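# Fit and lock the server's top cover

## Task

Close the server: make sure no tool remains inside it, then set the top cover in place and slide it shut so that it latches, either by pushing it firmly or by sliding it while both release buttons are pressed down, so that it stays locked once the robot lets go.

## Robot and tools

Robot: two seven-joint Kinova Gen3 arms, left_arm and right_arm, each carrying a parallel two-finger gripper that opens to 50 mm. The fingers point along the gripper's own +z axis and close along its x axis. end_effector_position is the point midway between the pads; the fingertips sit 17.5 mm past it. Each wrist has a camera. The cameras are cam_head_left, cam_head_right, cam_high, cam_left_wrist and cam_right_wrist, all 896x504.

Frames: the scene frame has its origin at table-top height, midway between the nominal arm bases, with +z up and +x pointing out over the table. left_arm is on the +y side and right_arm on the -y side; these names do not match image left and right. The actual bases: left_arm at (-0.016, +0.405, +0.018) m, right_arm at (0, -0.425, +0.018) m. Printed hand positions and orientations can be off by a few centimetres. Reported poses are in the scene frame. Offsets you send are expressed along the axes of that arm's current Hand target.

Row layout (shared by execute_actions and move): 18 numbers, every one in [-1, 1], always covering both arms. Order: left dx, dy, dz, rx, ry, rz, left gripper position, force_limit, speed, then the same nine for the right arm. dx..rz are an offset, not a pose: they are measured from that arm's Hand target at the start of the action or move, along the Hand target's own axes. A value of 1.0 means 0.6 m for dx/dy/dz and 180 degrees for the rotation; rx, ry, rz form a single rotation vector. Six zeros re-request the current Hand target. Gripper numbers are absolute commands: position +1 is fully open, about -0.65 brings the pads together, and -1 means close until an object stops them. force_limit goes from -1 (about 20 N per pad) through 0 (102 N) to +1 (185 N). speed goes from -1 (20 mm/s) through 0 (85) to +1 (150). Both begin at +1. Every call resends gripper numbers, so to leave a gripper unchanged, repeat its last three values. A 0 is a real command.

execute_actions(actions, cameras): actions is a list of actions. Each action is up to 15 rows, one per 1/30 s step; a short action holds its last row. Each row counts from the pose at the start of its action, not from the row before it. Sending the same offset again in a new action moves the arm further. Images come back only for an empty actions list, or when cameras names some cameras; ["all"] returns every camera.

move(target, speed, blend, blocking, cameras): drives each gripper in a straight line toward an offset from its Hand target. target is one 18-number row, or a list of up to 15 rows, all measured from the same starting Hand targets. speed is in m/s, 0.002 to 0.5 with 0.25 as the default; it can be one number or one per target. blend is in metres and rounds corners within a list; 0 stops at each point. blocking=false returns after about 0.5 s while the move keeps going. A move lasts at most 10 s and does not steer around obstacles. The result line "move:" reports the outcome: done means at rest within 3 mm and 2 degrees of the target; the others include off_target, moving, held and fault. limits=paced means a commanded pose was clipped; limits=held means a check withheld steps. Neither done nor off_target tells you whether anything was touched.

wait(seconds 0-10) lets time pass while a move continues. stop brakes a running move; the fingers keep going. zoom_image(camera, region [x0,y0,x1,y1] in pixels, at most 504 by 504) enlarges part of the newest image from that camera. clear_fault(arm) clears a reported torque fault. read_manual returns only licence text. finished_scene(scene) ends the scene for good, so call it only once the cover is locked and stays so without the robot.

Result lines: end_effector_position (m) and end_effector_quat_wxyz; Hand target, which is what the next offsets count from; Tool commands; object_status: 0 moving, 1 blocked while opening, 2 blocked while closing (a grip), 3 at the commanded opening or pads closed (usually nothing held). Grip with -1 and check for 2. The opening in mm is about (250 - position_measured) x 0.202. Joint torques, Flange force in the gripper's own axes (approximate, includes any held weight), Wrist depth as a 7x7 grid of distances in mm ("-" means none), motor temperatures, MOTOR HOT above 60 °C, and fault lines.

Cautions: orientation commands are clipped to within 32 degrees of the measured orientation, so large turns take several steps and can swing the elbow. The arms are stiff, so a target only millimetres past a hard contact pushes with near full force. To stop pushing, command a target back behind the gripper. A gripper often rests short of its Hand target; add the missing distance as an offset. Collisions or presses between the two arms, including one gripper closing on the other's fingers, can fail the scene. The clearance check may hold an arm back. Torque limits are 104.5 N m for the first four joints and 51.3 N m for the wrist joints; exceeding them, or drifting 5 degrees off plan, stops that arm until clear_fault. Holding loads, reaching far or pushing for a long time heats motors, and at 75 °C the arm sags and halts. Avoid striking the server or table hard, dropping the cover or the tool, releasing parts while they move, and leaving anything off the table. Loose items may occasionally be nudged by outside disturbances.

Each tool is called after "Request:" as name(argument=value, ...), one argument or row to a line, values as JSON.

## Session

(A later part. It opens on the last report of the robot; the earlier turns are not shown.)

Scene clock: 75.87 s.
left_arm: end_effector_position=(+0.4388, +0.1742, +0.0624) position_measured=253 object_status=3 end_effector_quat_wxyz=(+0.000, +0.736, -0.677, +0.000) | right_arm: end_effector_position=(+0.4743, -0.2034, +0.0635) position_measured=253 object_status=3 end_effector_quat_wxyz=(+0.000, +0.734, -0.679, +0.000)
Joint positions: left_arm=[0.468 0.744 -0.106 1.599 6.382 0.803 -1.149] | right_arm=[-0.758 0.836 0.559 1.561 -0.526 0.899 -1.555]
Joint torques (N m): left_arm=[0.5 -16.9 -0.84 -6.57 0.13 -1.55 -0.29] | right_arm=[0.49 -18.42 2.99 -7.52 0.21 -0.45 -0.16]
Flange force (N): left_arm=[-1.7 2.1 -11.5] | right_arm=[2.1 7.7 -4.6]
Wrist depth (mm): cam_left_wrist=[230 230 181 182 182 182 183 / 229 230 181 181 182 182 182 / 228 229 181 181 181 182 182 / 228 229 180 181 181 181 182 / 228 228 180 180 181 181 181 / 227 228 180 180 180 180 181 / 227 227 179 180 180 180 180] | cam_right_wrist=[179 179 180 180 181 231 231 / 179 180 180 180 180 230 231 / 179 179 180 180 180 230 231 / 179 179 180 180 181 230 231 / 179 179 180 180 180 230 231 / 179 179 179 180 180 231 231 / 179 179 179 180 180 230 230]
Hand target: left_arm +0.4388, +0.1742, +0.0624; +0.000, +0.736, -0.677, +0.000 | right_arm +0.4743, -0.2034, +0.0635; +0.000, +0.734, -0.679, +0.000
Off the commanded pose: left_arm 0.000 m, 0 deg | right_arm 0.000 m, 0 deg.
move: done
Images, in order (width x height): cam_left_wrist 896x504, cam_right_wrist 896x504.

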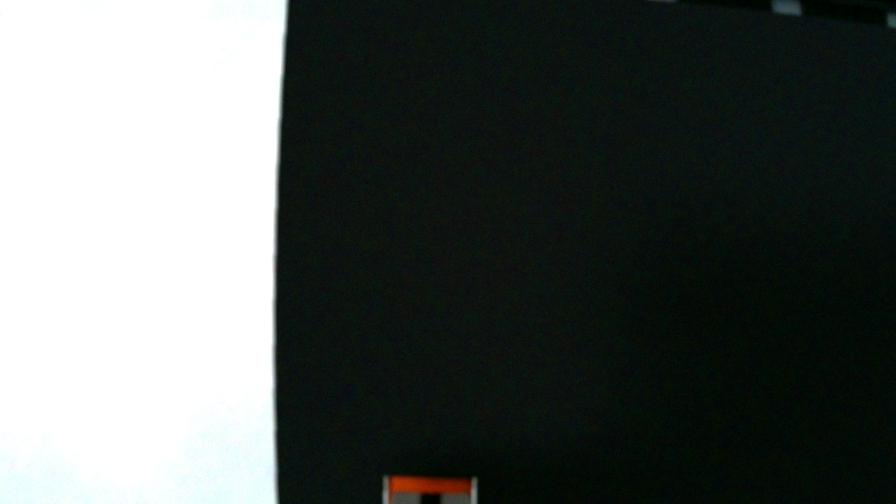

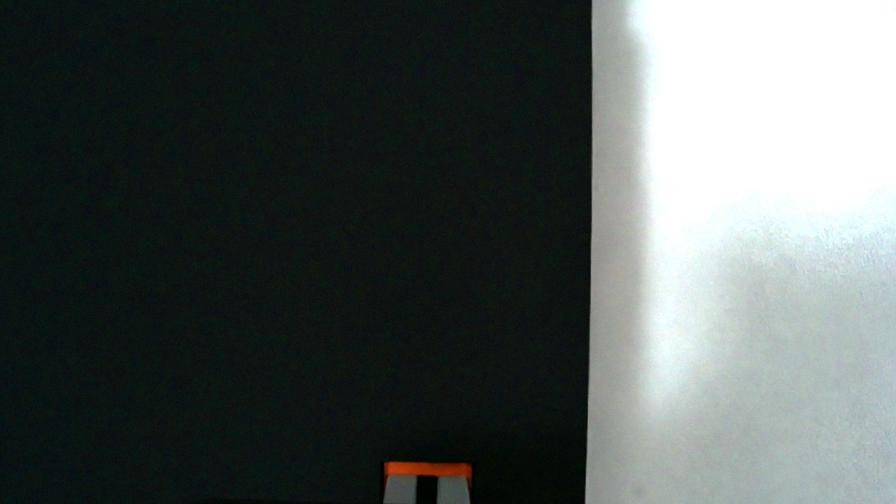

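Request:
move(
  target=[0,-0.0167,0.001,0,0,0,-0.7,0,0,0,-0.0167,0.0025,0,0,0,-0.7,0,0],
  speed=0.02,
  cameras=["cam_right_wrist","cam_left_wrist"],
)

Scene clock: 76.83 s.
left_arm: end_effector_position=(+0.4487, +0.1750, +0.0618) position_measured=253 object_status=3 end_effector_quat_wxyz=(+0.000, +0.736, -0.677, +0.000) | right_arm: end_effector_position=(+0.4842, -0.2027, +0.0619) position_measured=253 object_status=3 end_effector_quat_wxyz=(+0.000, +0.734, -0.679, +0.000)
Joint positions: left_arm=[0.457 0.76 -0.105 1.567 6.382 0.82 -1.156] | right_arm=[-0.744 0.854 0.558 1.525 -0.526 0.917 -1.556]
Joint torques (N m): left_arm=[-2.41 -19.09 -4.18 -9.39 -1.25 -2.87 -0.36] | right_arm=[1.45 -20.06 4.44 -13.69 -0.6 -4.42 -0.29]
Flange force (N): left_arm=[0.8 9.2 -9.0] | right_arm=[5.7 22.0 -6.8]
Wrist depth (mm): cam_left_wrist=[229 229 180 180 181 181 182 / 228 229 180 180 180 181 181 / 227 228 179 180 180 181 181 / 227 227 179 179 180 180 180 / 226 227 179 179 179 180 180 / 226 227 178 178 179 179 180 / 226 226 178 178 179 179 179] | cam_right_wrist=[177 177 178 178 179 228 229 / 177 177 178 178 179 229 229 / 177 177 178 178 178 228 229 / 177 177 178 178 179 228 229 / 177 177 178 178 178 228 229 / 177 177 178 178 178 228 229 / 177 177 177 178 178 228 229]
Hand target: left_arm +0.4487, +0.1750, +0.0618; +0.000, +0.736, -0.677, +0.000 | right_arm +0.4843, -0.2027, +0.0620; +0.000, +0.734, -0.679, +0.000
Off the commanded pose: left_arm 0.000 m, 0 deg | right_arm 0.000 m, 0 deg.
move: done
Images, in order (width x height): cam_left_wrist 896x504, cam_right_wrist 896x504.

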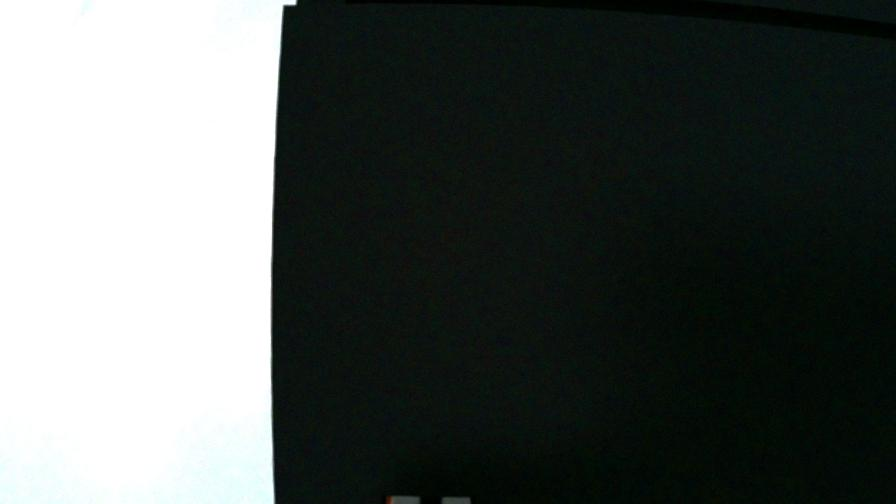

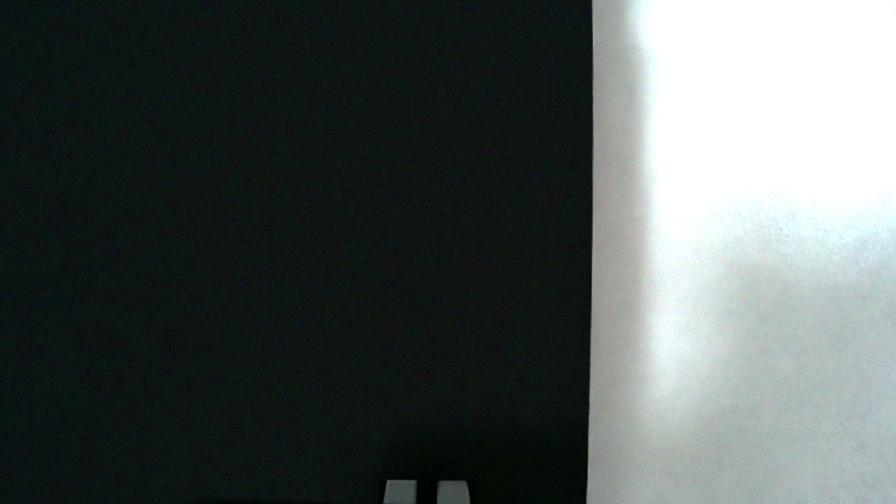

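Request:
move(
  target=[0,-0.0067,0.0015,0,0,0,-0.7,0,0,0,-0.0067,0.0017,0,0,0,-0.7,0,0],
  speed=0.015,
  cameras=["cam_right_wrist","cam_left_wrist"],
)

Request:
zoom_image(
  camera="cam_left_wrist",
  region=[250, 0, 700, 80],
)

Scene clock: 77.77 s.
left_arm: end_effector_position=(+0.4527, +0.1753, +0.0609) position_measured=253 object_status=3 end_effector_quat_wxyz=(+0.000, +0.736, -0.677, +0.000) | right_arm: end_effector_position=(+0.4883, -0.2023, +0.0610) position_measured=253 object_status=3 end_effector_quat_wxyz=(+0.000, +0.734, -0.679, +0.000)
Joint positions: left_arm=[0.453 0.767 -0.105 1.554 6.381 0.826 -1.159] | right_arm=[-0.738 0.862 0.557 1.51 -0.527 0.923 -1.556]
Joint torques (N m): left_arm=[-0.63 -15.87 -2.08 -8.05 -0.32 -2.61 -0.39] | right_arm=[0.58 -16.78 2.6 -8.88 -0.17 -1.65 -0.25]
Flange force (N): left_arm=[-2.5 8.2 -15.1] | right_arm=[4.3 14.0 -10.1]
Wrist depth (mm): cam_left_wrist=[228 228 180 180 180 181 181 / 228 228 179 180 180 181 181 / 227 227 179 179 180 180 180 / 227 227 178 179 179 180 180 / 226 227 178 179 179 179 180 / 225 226 178 178 179 179 179 / 226 226 178 178 178 178 179] | cam_right_wrist=[177 177 177 178 178 228 228 / 176 177 177 178 178 228 228 / 177 177 177 178 178 228 228 / 176 177 177 178 178 228 228 / 176 177 177 177 178 227 228 / 176 177 177 177 178 228 228 / 176 177 177 177 177 228 228]
Hand target: left_arm +0.4528, +0.1753, +0.0609; +0.000, +0.736, -0.677, +0.000 | right_arm +0.4883, -0.2023, +0.0609; +0.000, +0.734, -0.679, +0.000
Off the commanded pose: left_arm 0.000 m, 0 deg | right_arm 0.000 m, 0 deg.
move: done
Images, in order (width x height): cam_left_wrist 896x504, cam_right_wrist 896x504.

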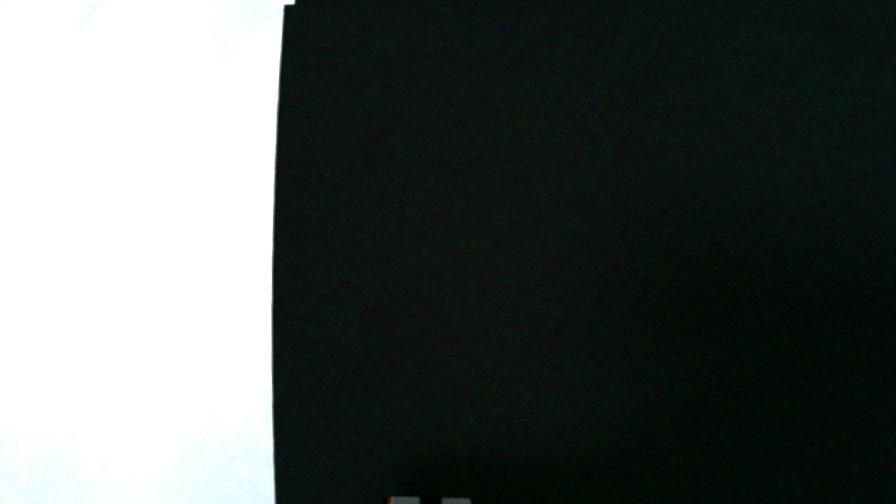

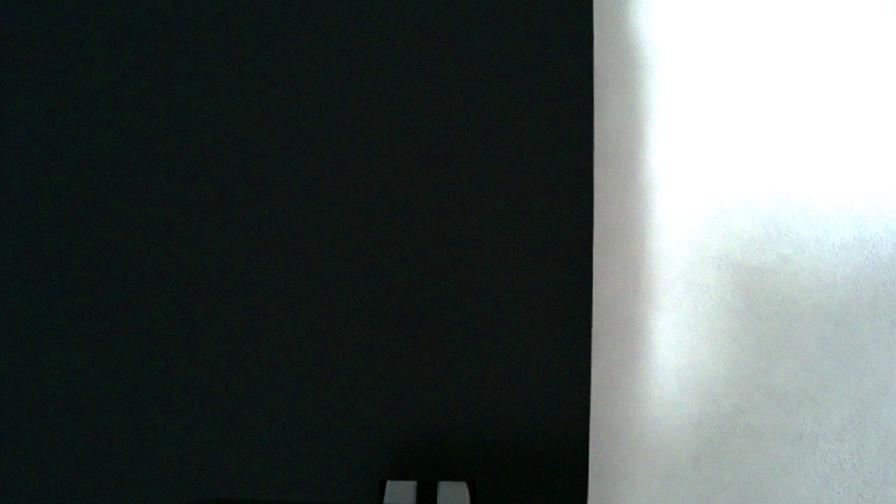

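Scaled by 1.120 from the camera's 896x504 image, which has a finer 1280x720 frame.

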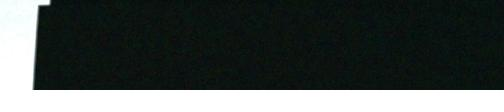

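Request:
move(
  target=[
    [0,0.003,0,0,0,0,-0.7,0,0,0,0.003,0,0,0,0,-0.7,0,0],
    [0,0.003,-0.02,0,0,0,-0.7,0,0,0,0.003,-0.02,0,0,0,-0.7,0,0],
    [0,0.0,-0.15,0,0,0,-0.7,0,0,0,0.0,-0.15,0,0,0,-0.7,0,0],
  ],
  speed=[0.02,0.03,0.2],
  cameras=["all"],
)

Request:
zoom_image(
  camera="cam_left_wrist",
  region=[250, 0, 700, 300],
)

Request:
zoom_image(
  camera="cam_right_wrist",
  region=[200, 0, 650, 300],
)

Request:
zoom_image(
  camera="cam_high",
  region=[350, 190, 570, 370],
)

Request:
zoom_image(
  camera="cam_head_left",
  region=[365, 235, 565, 345],
)

Scene clock: 80.07 s.
left_arm: end_effector_position=(+0.4527, +0.1753, +0.1509) position_measured=253 object_status=3 end_effector_quat_wxyz=(+0.000, +0.736, -0.677, +0.000) | right_arm: end_effector_position=(+0.4883, -0.2023, +0.1509) position_measured=253 object_status=3 end_effector_quat_wxyz=(+0.000, +0.734, -0.679, +0.000)
Joint positions: left_arm=[0.458 0.639 -0.113 1.462 6.361 1.044 -1.143] | right_arm=[-0.767 0.743 0.621 1.419 -0.451 1.124 -1.617]
Joint torques (N m): left_arm=[0.5 -20.55 -1 -8.37 0.03 -0.27 -0.28] | right_arm=[0.28 -21.99 3.73 -9.55 0.36 0.35 -0.23]
Flange force (N): left_arm=[-0.3 0.3 -1.6] | right_arm=[1.8 5.4 5.3]
Wrist depth (mm): cam_left_wrist=[317 318 319 273 273 274 274 / 317 317 317 270 271 273 274 / 316 316 269 270 270 270 271 / 316 316 268 269 269 269 270 / 314 317 267 268 269 268 270 / 314 315 267 267 268 269 269 / 314 314 315 267 267 268 267] | cam_right_wrist=[268 269 269 270 317 317 318 / 265 266 266 267 316 318 318 / 265 266 267 267 317 317 318 / 265 266 267 267 318 318 319 / 266 266 266 267 317 318 318 / 265 266 266 267 316 318 319 / 265 266 266 267 317 318 318]
Hand target: left_arm +0.4527, +0.1753, +0.1509; +0.000, +0.736, -0.677, +0.000 | right_arm +0.4883, -0.2023, +0.1509; +0.000, +0.734, -0.679, +0.000
Off the commanded pose: left_arm 0.000 m, 0 deg | right_arm 0.000 m, 0 deg.
move: done

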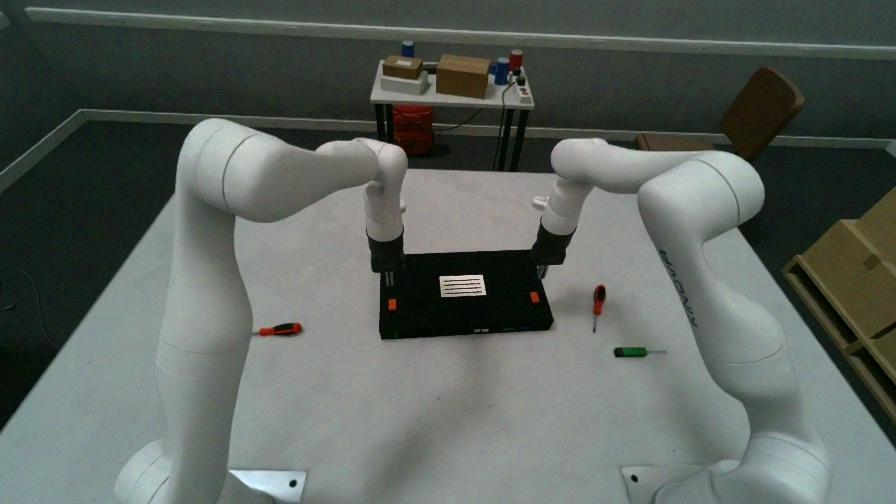

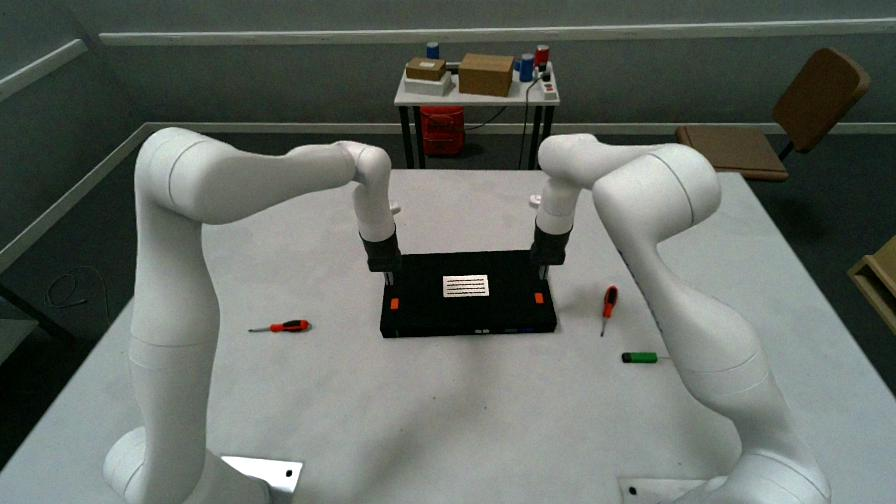

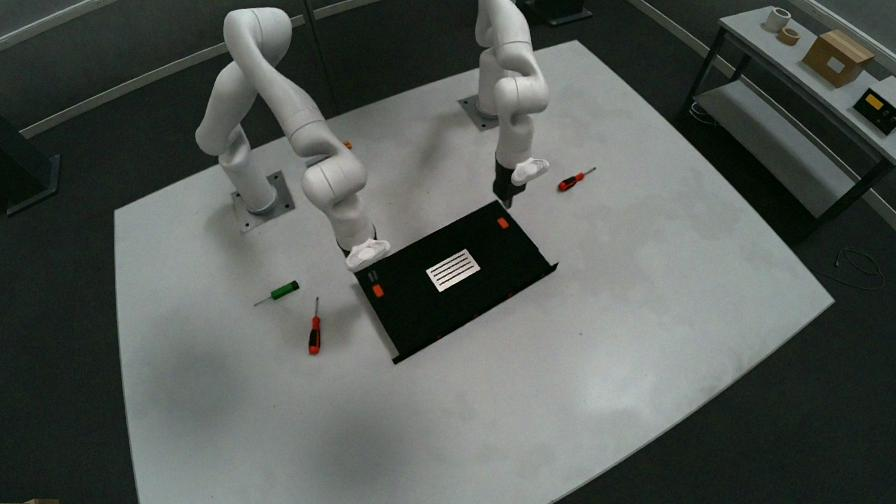

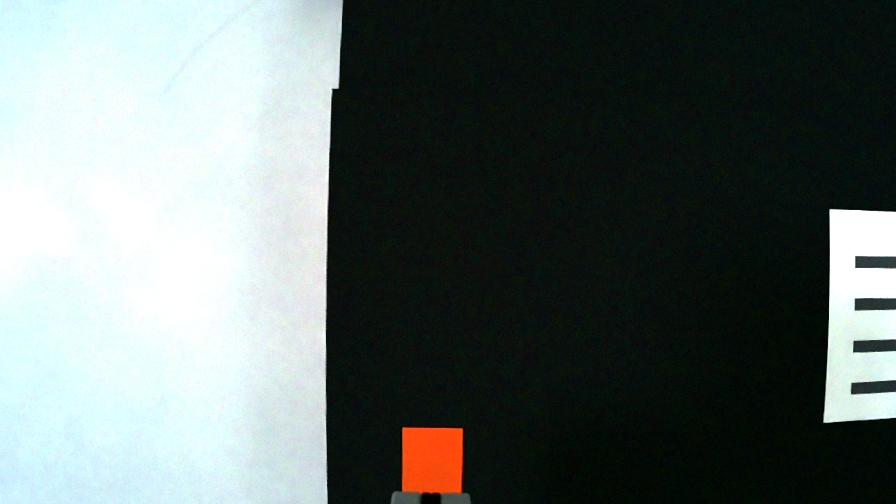

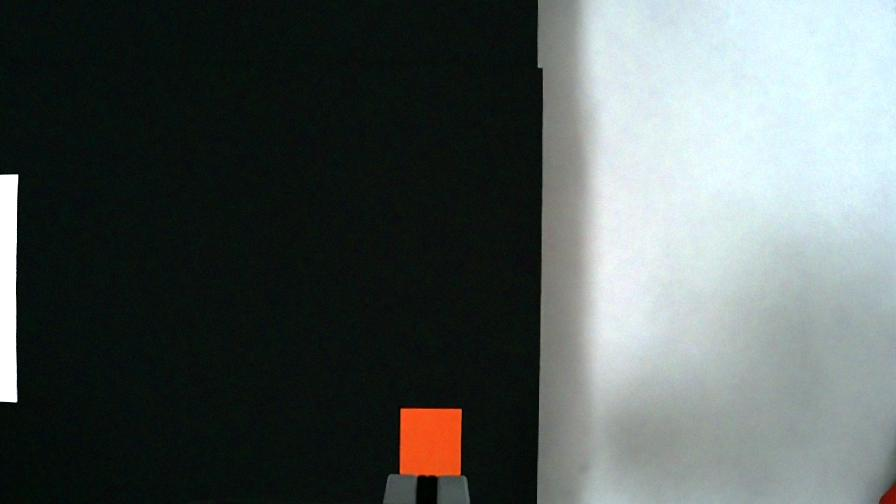

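Scaled by 1.120 from the camera's 896x504 image, which has a finer 1280x720 frame.

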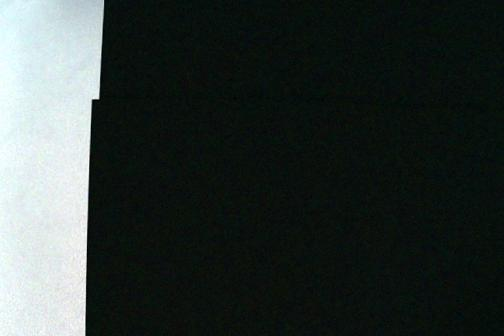

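Scaled by 1.120 from the camera's 896x504 image, which has a finer 1280x720 frame.

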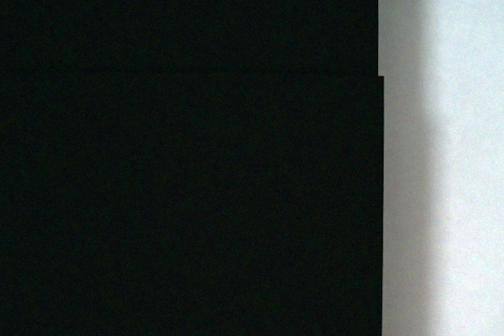

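Scaled by 2.291 from the camera's 896x504 image, which has a finer 1280x720 frame.

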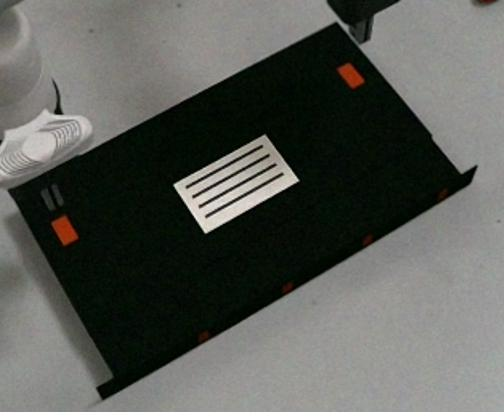

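Scaled by 2.520 from the camera's 896x504 image, which has a finer 1280x720 frame.

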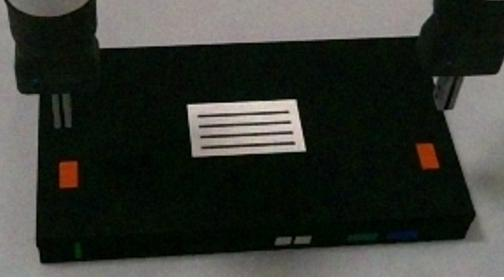

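Request:
move(
  target=[
    [0,0.0108,0.135,0,0,0,-0.7,0,0,0,0.0108,0.135,0,0,0,-0.7,0,0],
    [0,0.0108,0.1483,0,0,0,-0.7,0,0,0,0.0108,0.1475,0,0,0,-0.7,0,0],
    [0,0.0467,0.1492,0,0,0,-0.7,0,0,0,0.0467,0.1492,0,0,0,-0.7,0,0],
  ],
  speed=[0.2,0.02,0.02],
  cameras=["cam_left_wrist","cam_right_wrist","cam_high","cam_head_left"],
)

Request:
zoom_image(
  camera="cam_high",
  region=[350, 190, 570, 370],
)

Scene clock: 83.23 s.
left_arm: end_effector_position=(+0.4249, +0.1730, +0.0614) position_measured=253 object_status=3 end_effector_quat_wxyz=(+0.000, +0.736, -0.677, +0.000) | right_arm: end_effector_position=(+0.4604, -0.2045, +0.0614) position_measured=253 object_status=3 end_effector_quat_wxyz=(+0.000, +0.734, -0.679, +0.000)
Joint positions: left_arm=[0.484 0.726 -0.107 1.645 6.384 0.776 -1.138] | right_arm=[-0.776 0.817 0.557 1.614 -0.529 0.867 -1.552]
Joint torques (N m): left_arm=[5.34 -12.16 3.97 3.68 1.74 4.5 -0.4] | right_arm=[-1.93 -13.68 -1.75 2.23 0.44 5.62 -0.33]
Flange force (N): left_arm=[0.1 -18.5 -12.3] | right_arm=[0.1 -11.6 -7.3]
Wrist depth (mm): cam_left_wrist=[230 230 181 182 182 182 183 / 229 229 181 181 182 182 182 / 228 229 180 181 181 182 182 / 228 228 180 180 181 181 182 / 227 228 179 180 180 181 181 / 227 227 179 179 180 180 181 / 226 226 178 183 179 180 180] | cam_right_wrist=[178 178 178 179 179 229 230 / 178 178 178 179 179 229 230 / 178 178 178 179 179 229 230 / 178 178 178 179 179 228 230 / 177 178 178 179 179 229 229 / 178 178 178 178 179 229 229 / 177 178 178 178 179 228 229]
Hand target: left_arm +0.4248, +0.1730, +0.0614; +0.000, +0.736, -0.677, +0.000 | right_arm +0.4604, -0.2045, +0.0614; +0.000, +0.734, -0.679, +0.000
Off the commanded pose: left_arm 0.000 m, 0 deg | right_arm 0.000 m, 0 deg.
move: done
Images, in order (width x height): cam_head_left 896x504, cam_high 896x504, cam_left_wrist 896x504, cam_right_wrist 896x504.

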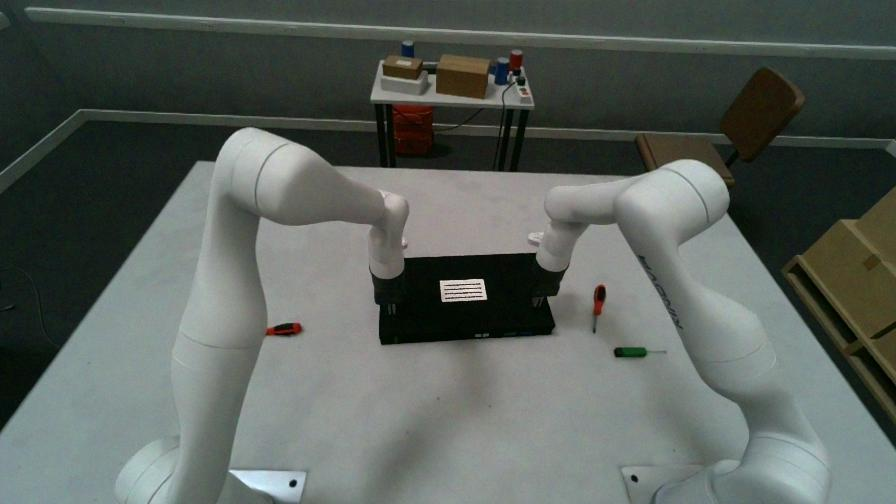

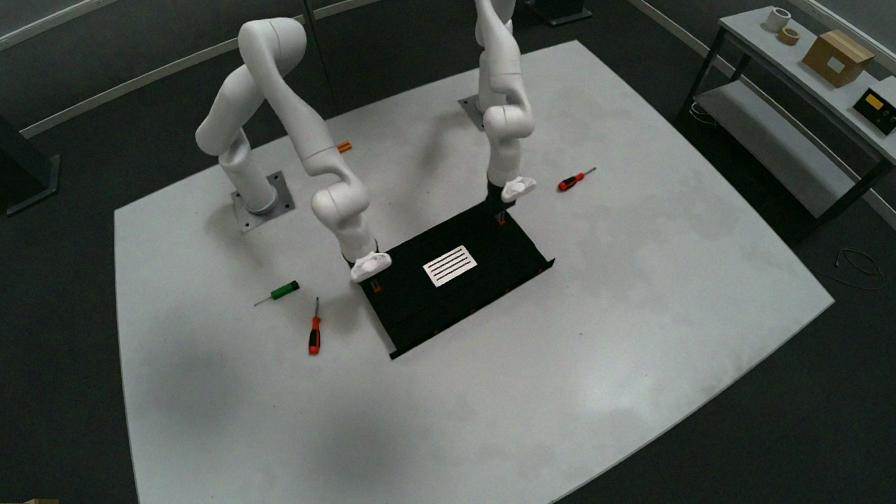

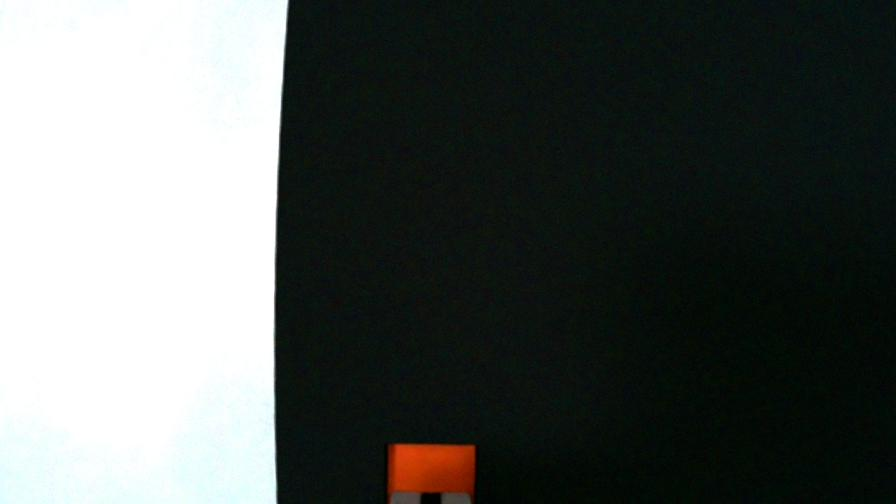

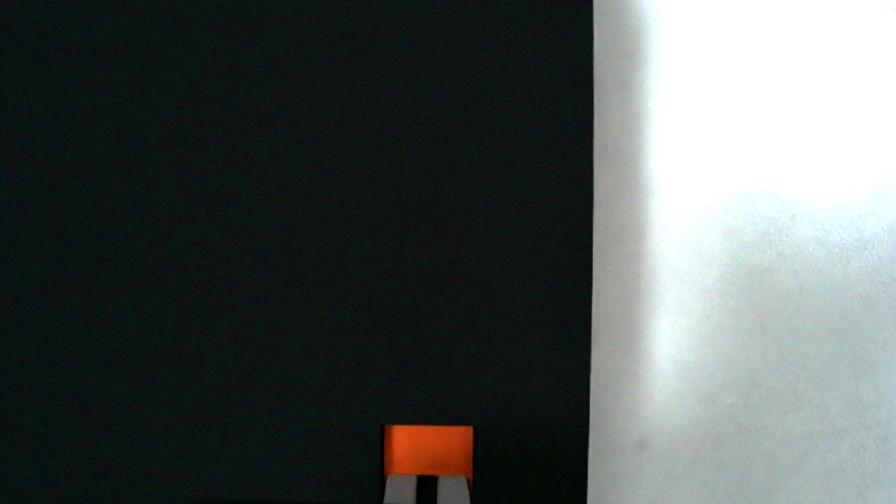

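Scaled by 2.291 from the camera's 896x504 image, which has a finer 1280x720 frame.

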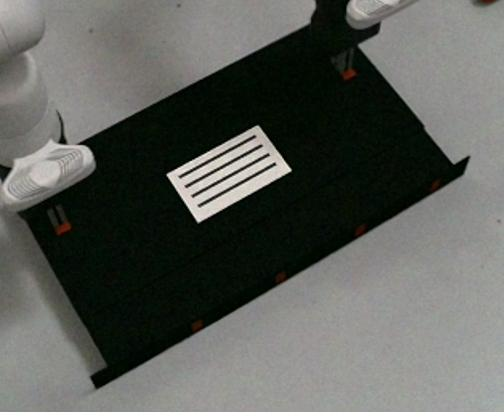

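Request:
move(
  target=[
    [0,-0.005,0,0,0,0,-0.7,0,0,0,-0.005,0,0,0,0,-0.7,0,0],
    [0,-0.005,-0.02,0,0,0,-0.7,0,0,0,-0.005,-0.02,0,0,0,-0.7,0,0],
    [0,-0.06,-0.2,0,0,0,-0.7,0,0,0,-0.06,-0.2,0,0,0,-0.7,0,0],
  ],
  speed=[0.02,0.03,0.25],
  cameras=["all"],
)

Request:
zoom_image(
  camera="cam_left_wrist",
  region=[250, 60, 500, 260],
)

Request:
zoom_image(
  camera="cam_right_wrist",
  region=[350, 40, 600, 240],
)

Request:
zoom_image(
  camera="cam_high",
  region=[350, 190, 570, 370],
)

Scene clock: 86.03 s.
left_arm: end_effector_position=(+0.4606, +0.1760, +0.1814) position_measured=253 object_status=3 end_effector_quat_wxyz=(+0.000, +0.736, -0.677, +0.000) | right_arm: end_effector_position=(+0.4963, -0.2017, +0.1814) position_measured=253 object_status=3 end_effector_quat_wxyz=(+0.000, +0.734, -0.679, +0.000)
Joint positions: left_arm=[0.451 0.62 -0.116 1.389 6.357 1.136 -1.145] | right_arm=[-0.758 0.726 0.636 1.343 -0.433 1.213 -1.634]
Joint torques (N m): left_arm=[0.51 -20.59 -1.03 -9.08 0.02 -0.26 -0.3] | right_arm=[0.25 -22.11 3.7 -10.42 0.38 0.23 -0.22]
Flange force (N): left_arm=[-1.0 1.5 -1.1] | right_arm=[2.5 7.2 6.2]
Wrist depth (mm): cam_left_wrist=[348 350 350 305 305 305 353 / 348 348 349 304 304 305 305 / 348 348 347 303 303 303 304 / 347 346 347 299 300 301 300 / 346 346 346 299 299 300 300 / 344 345 346 297 298 299 299 / 344 346 345 297 297 299 299] | cam_right_wrist=[299 299 300 301 348 349 350 / 299 299 300 301 349 348 349 / 296 297 297 298 348 349 350 / 295 296 297 298 348 348 348 / 296 297 297 298 348 348 350 / 295 296 297 298 348 348 349 / 296 297 297 298 348 348 349]
Hand target: left_arm +0.4607, +0.1760, +0.1814; +0.000, +0.736, -0.677, +0.000 | right_arm +0.4963, -0.2016, +0.1814; +0.000, +0.734, -0.679, +0.000
Off the commanded pose: left_arm 0.000 m, 0 deg | right_arm 0.000 m, 0 deg.
move: done

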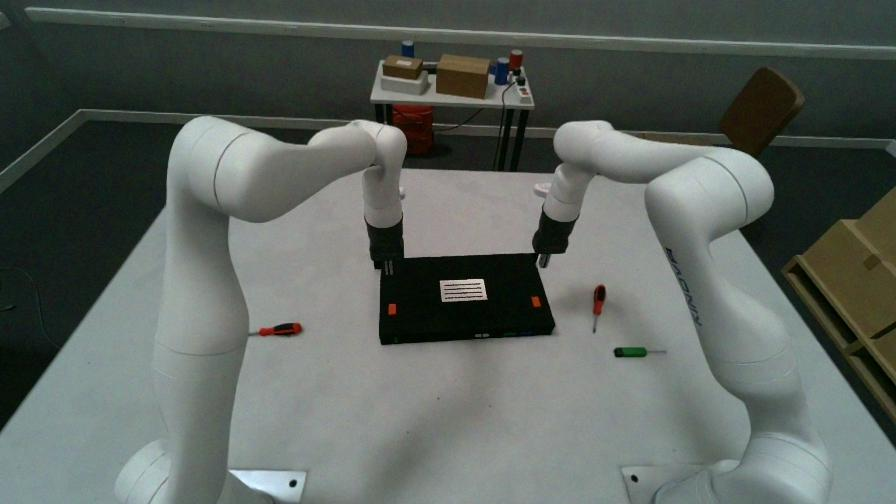

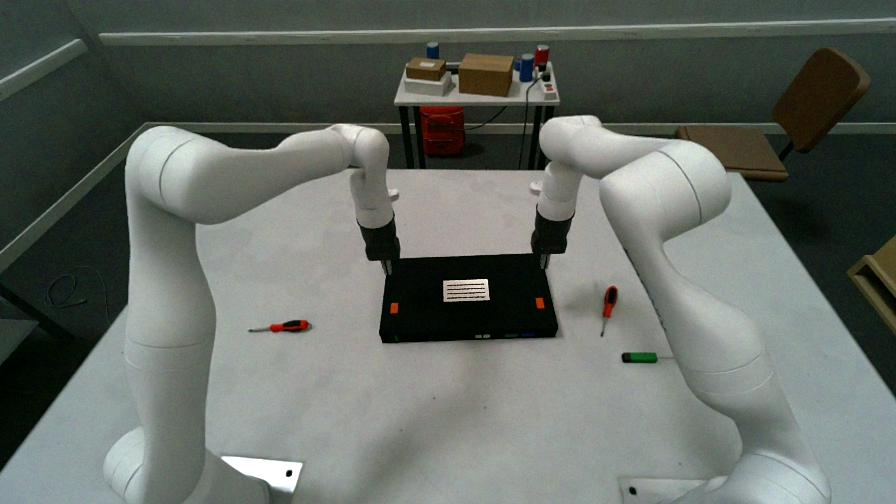

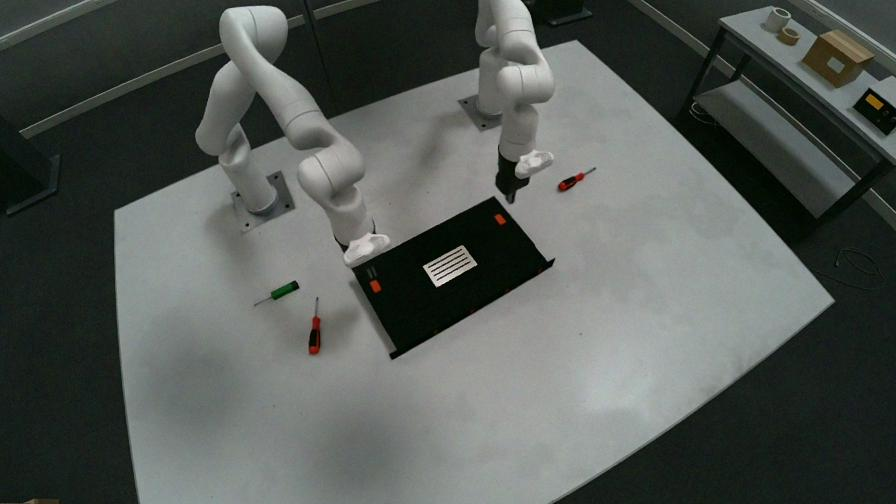

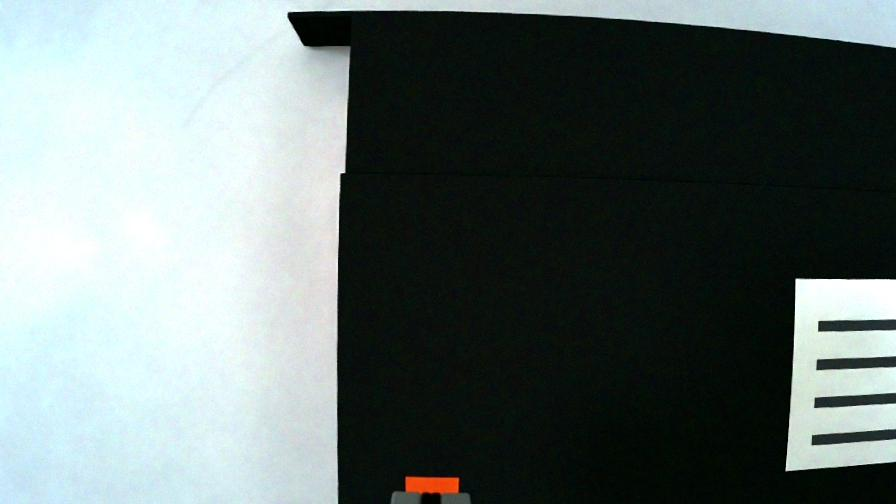

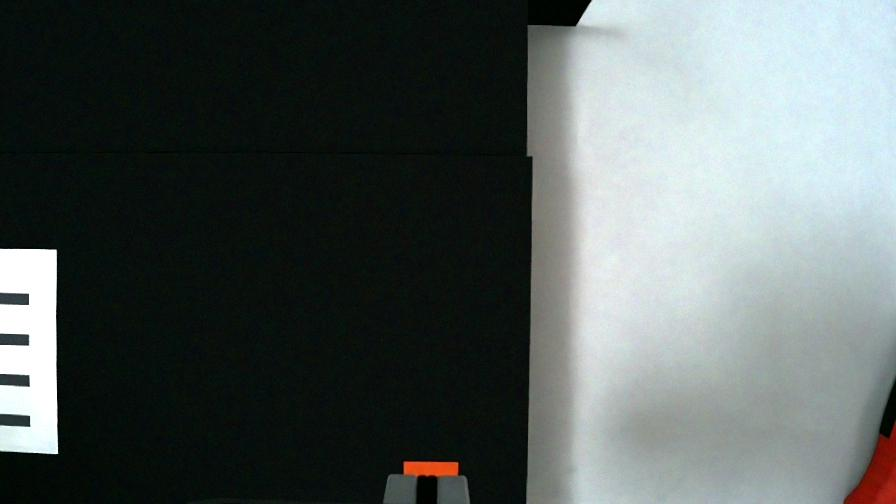

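Scaled by 2.016 from the camera's 896x504 image, which has a finer 1280x720 frame.

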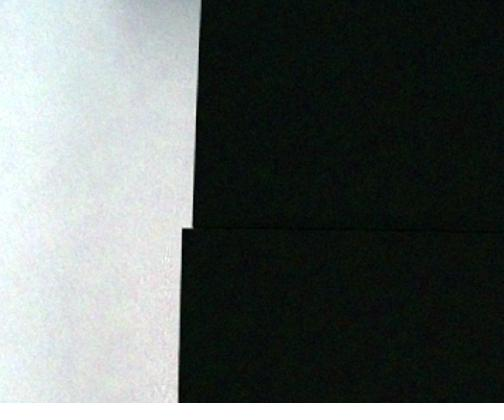

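Scaled by 2.016 from the camera's 896x504 image, which has a finer 1280x720 frame.

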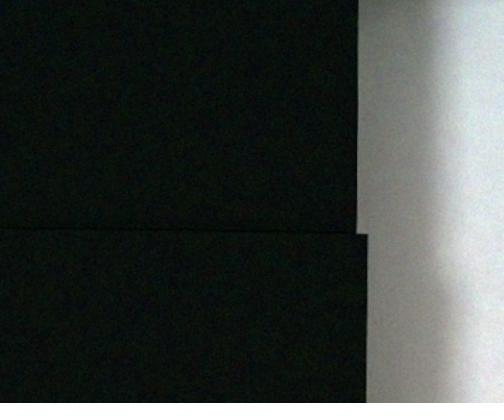

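Scaled by 2.291 from the camera's 896x504 image, which has a finer 1280x720 frame.

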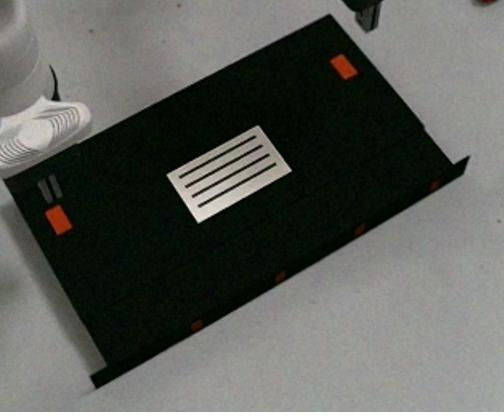

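Request:
move(
  target=[
    [-0.0768,0.0149,0.1023,0,0,0.5028,1,1,1,0.0815,0.0163,0.1023,0,0,-0.4986,1,1,1],
    [-0.0768,0.0149,0.2232,0,0,0.5028,1,1,1,0.0815,0.0163,0.2232,0,0,-0.4986,1,1,1],
    [-0.0634,0.0149,0.2232,0,0,0.5028,1,1,1,0.0682,0.0163,0.2232,0,0,-0.4986,1,1,1],
  ],
  speed=[0.3,0.15,0.03],
  cameras=["cam_left_wrist","cam_right_wrist"],
)

Scene clock: 91.60 s.
left_arm: end_effector_position=(+0.4487, +0.2136, +0.0474) position_measured=3 object_status=3 end_effector_quat_wxyz=(+0.000, -0.037, +0.999, +0.000) | right_arm: end_effector_position=(+0.4898, -0.2437, +0.0475) position_measured=3 object_status=3 end_effector_quat_wxyz=(+0.001, +0.999, +0.037, +0.000)
Joint positions: left_arm=[0.175 0.769 0.24 1.646 6.039 0.756 -2.521] | right_arm=[-0.466 0.797 0.188 1.567 -0.187 0.796 -0.177]
Joint torques (N m): left_arm=[19.28 -18.66 22.55 -15.49 6.43 -9.28 -1.74] | right_arm=[-14.3 -22.21 -15.81 -15.6 -8.15 -3.6 -1.34]
Flange force (N): left_arm=[8.2 42.9 -11.9] | right_arm=[-11.8 34.3 -7.4]
Wrist depth (mm): cam_left_wrist=[- - 165 165 165 166 166 / - - 165 165 165 165 166 / - - - 165 165 166 166 / - - - 165 165 165 166 / - - - - 165 165 165 / - - - - - 165 165 / - - - - - 164 165] | cam_right_wrist=[- - - - - - - / - - - - - - - / - - - - - - - / - - - - - - - / - - - - - - - / - - - - - - - / - - - - - - -]
Hand target: left_arm +0.4487, +0.2132, +0.0475; +0.000, -0.037, +0.999, +0.000 | right_arm +0.4897, -0.2433, +0.0475; +0.000, +0.999, +0.037, +0.000
Off the commanded pose: left_arm 0.000 m, 0 deg | right_arm 0.000 m, 0 deg.
move: done
Images, in order (width x height): cam_left_wrist 896x504, cam_right_wrist 896x504.

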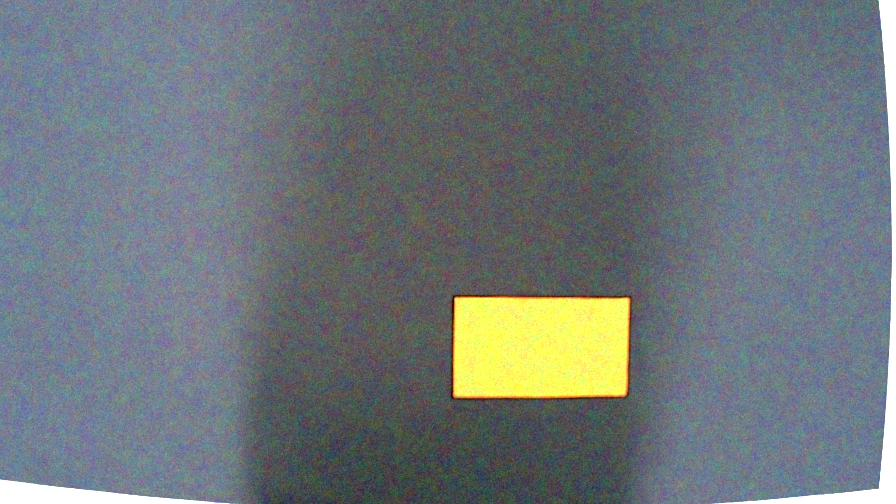

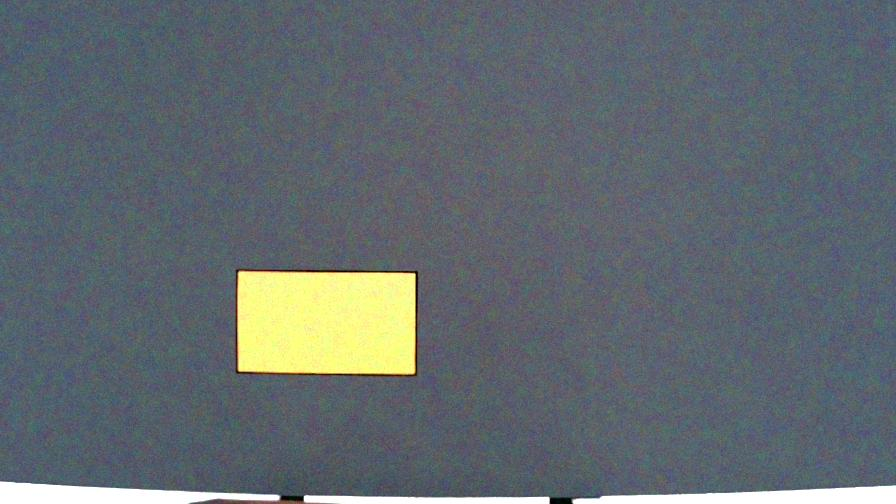

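Request:
move(
  target=[0,0,-0.005,0,0,0,1,1,1,0,0,-0.005,0,0,0,1,1,1],
  speed=0.01,
  cameras=["cam_left_wrist"],
)

Request:
move(
  target=[0,0,-0.0067,0,0,0,1,1,1,0,0,-0.0067,0,0,0,1,1,1],
  speed=0.01,
  cameras=["cam_left_wrist","cam_right_wrist"],
)

Scene clock: 92.40 s.
left_arm: end_effector_position=(+0.4487, +0.2132, +0.0504) position_measured=3 object_status=3 end_effector_quat_wxyz=(+0.000, -0.037, +0.999, +0.000) | right_arm: end_effector_position=(+0.4897, -0.2433, +0.0505) position_measured=3 object_status=3 end_effector_quat_wxyz=(+0.000, +0.999, +0.037, +0.000)
Joint positions: left_arm=[0.174 0.764 0.242 1.644 6.04 0.762 -2.522] | right_arm=[-0.467 0.792 0.189 1.565 -0.186 0.802 -0.178]
Joint torques (N m): left_arm=[21.38 -24.88 25.76 -13.6 7.67 -6.9 -1.78] | right_arm=[-17.47 -29.56 -18.51 -15.75 -9.61 -0.8 -1.39]
Flange force (N): left_arm=[-3.8 41.4 4.9] | right_arm=[-3.5 38.3 10.5]
Wrist depth (mm): cam_left_wrist=[165 165 165 165 - - - / 165 165 164 - - - - / 165 165 - - - - - / - - - - - - - / - - - - - - - / - - - - - - - / - - - - - - -] | cam_right_wrist=[- - - - 165 166 167 / - - - - 165 166 167 / - - - - 165 166 167 / - - - - 165 166 167 / - - - 165 165 166 167 / - - - 165 165 166 167 / - - - 165 165 166 167]
Hand target: left_arm +0.4487, +0.2132, +0.0505; +0.000, -0.037, +0.999, +0.000 | right_arm +0.4897, -0.2433, +0.0505; +0.000, +0.999, +0.037, +0.000
Off the commanded pose: left_arm 0.000 m, 0 deg | right_arm 0.000 m, 0 deg.
move: done
Images, in order (width x height): cam_left_wrist 896x504.

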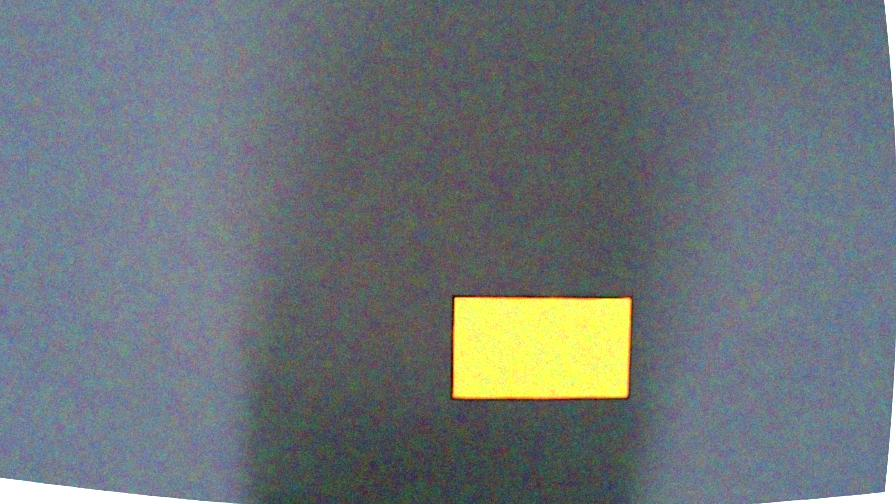

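Scene clock: 93.10 s.
left_arm: end_effector_position=(+0.4487, +0.2132, +0.0544) position_measured=3 object_status=3 end_effector_quat_wxyz=(+0.000, -0.037, +0.999, +0.000) | right_arm: end_effector_position=(+0.4897, -0.2433, +0.0545) position_measured=3 object_status=3 end_effector_quat_wxyz=(+0.000, +0.999, +0.037, +0.000)
Joint positions: left_arm=[0.173 0.757 0.244 1.642 6.042 0.772 -2.524] | right_arm=[-0.468 0.786 0.19 1.563 -0.185 0.811 -0.179]
Joint torques (N m): left_arm=[21.68 -24.13 25.99 -13.27 8 -6.72 -1.8] | right_arm=[-15.85 -29.84 -16.45 -18.75 -9.05 -2.87 -1.43]
Flange force (N): left_arm=[-4.0 42.0 4.1] | right_arm=[-11.1 37.4 8.9]
Wrist depth (mm): cam_left_wrist=[167 166 165 - - - - / 166 166 165 - - - - / 166 165 - - - - - / 166 165 - - - - - / 165 165 - - - - - / 165 - - - - - - / - - - - - - -] | cam_right_wrist=[- - - 165 166 168 169 / - - - 165 166 168 169 / - - - 165 166 168 169 / - - - 165 167 168 170 / - - - 165 167 168 170 / - - - 166 167 168 170 / - - - 166 167 169 170]
Hand target: left_arm +0.4487, +0.2132, +0.0545; +0.000, -0.037, +0.999, +0.000 | right_arm +0.4897, -0.2433, +0.0546; +0.000, +0.999, +0.037, +0.000
Off the commanded pose: left_arm 0.000 m, 0 deg | right_arm 0.000 m, 0 deg.
move: done
Images, in order (width x height): cam_left_wrist 896x504, cam_right_wrist 896x504.

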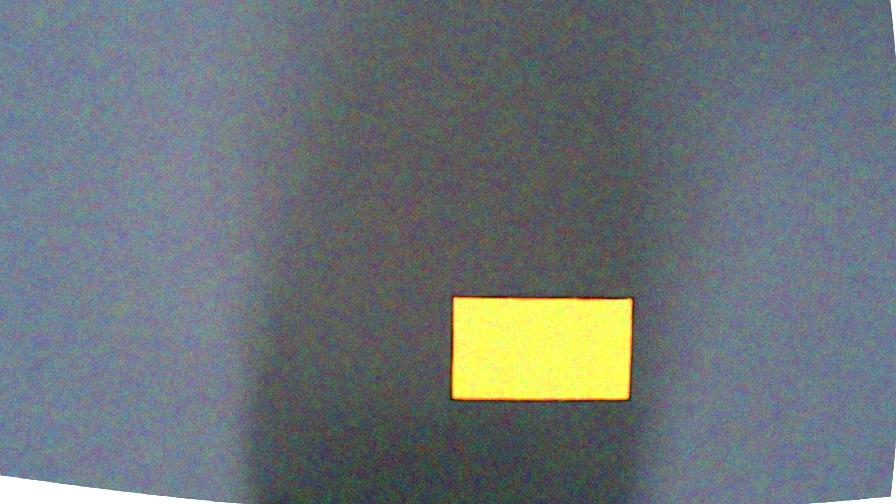

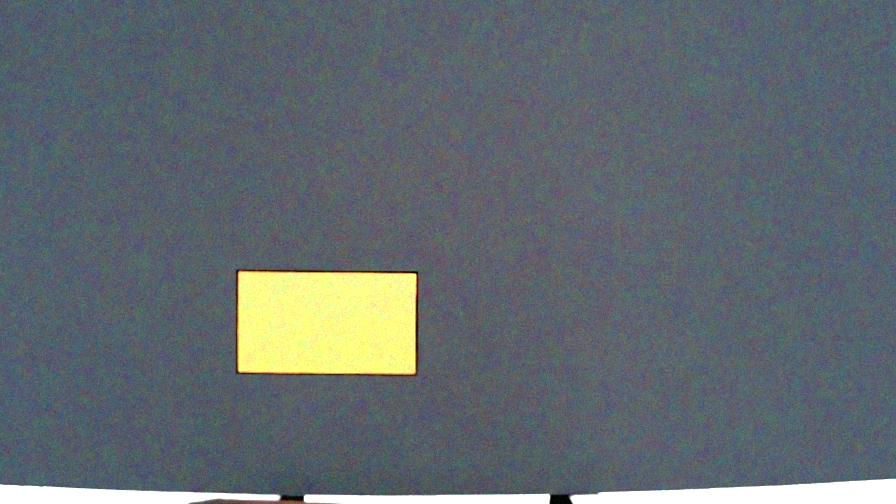

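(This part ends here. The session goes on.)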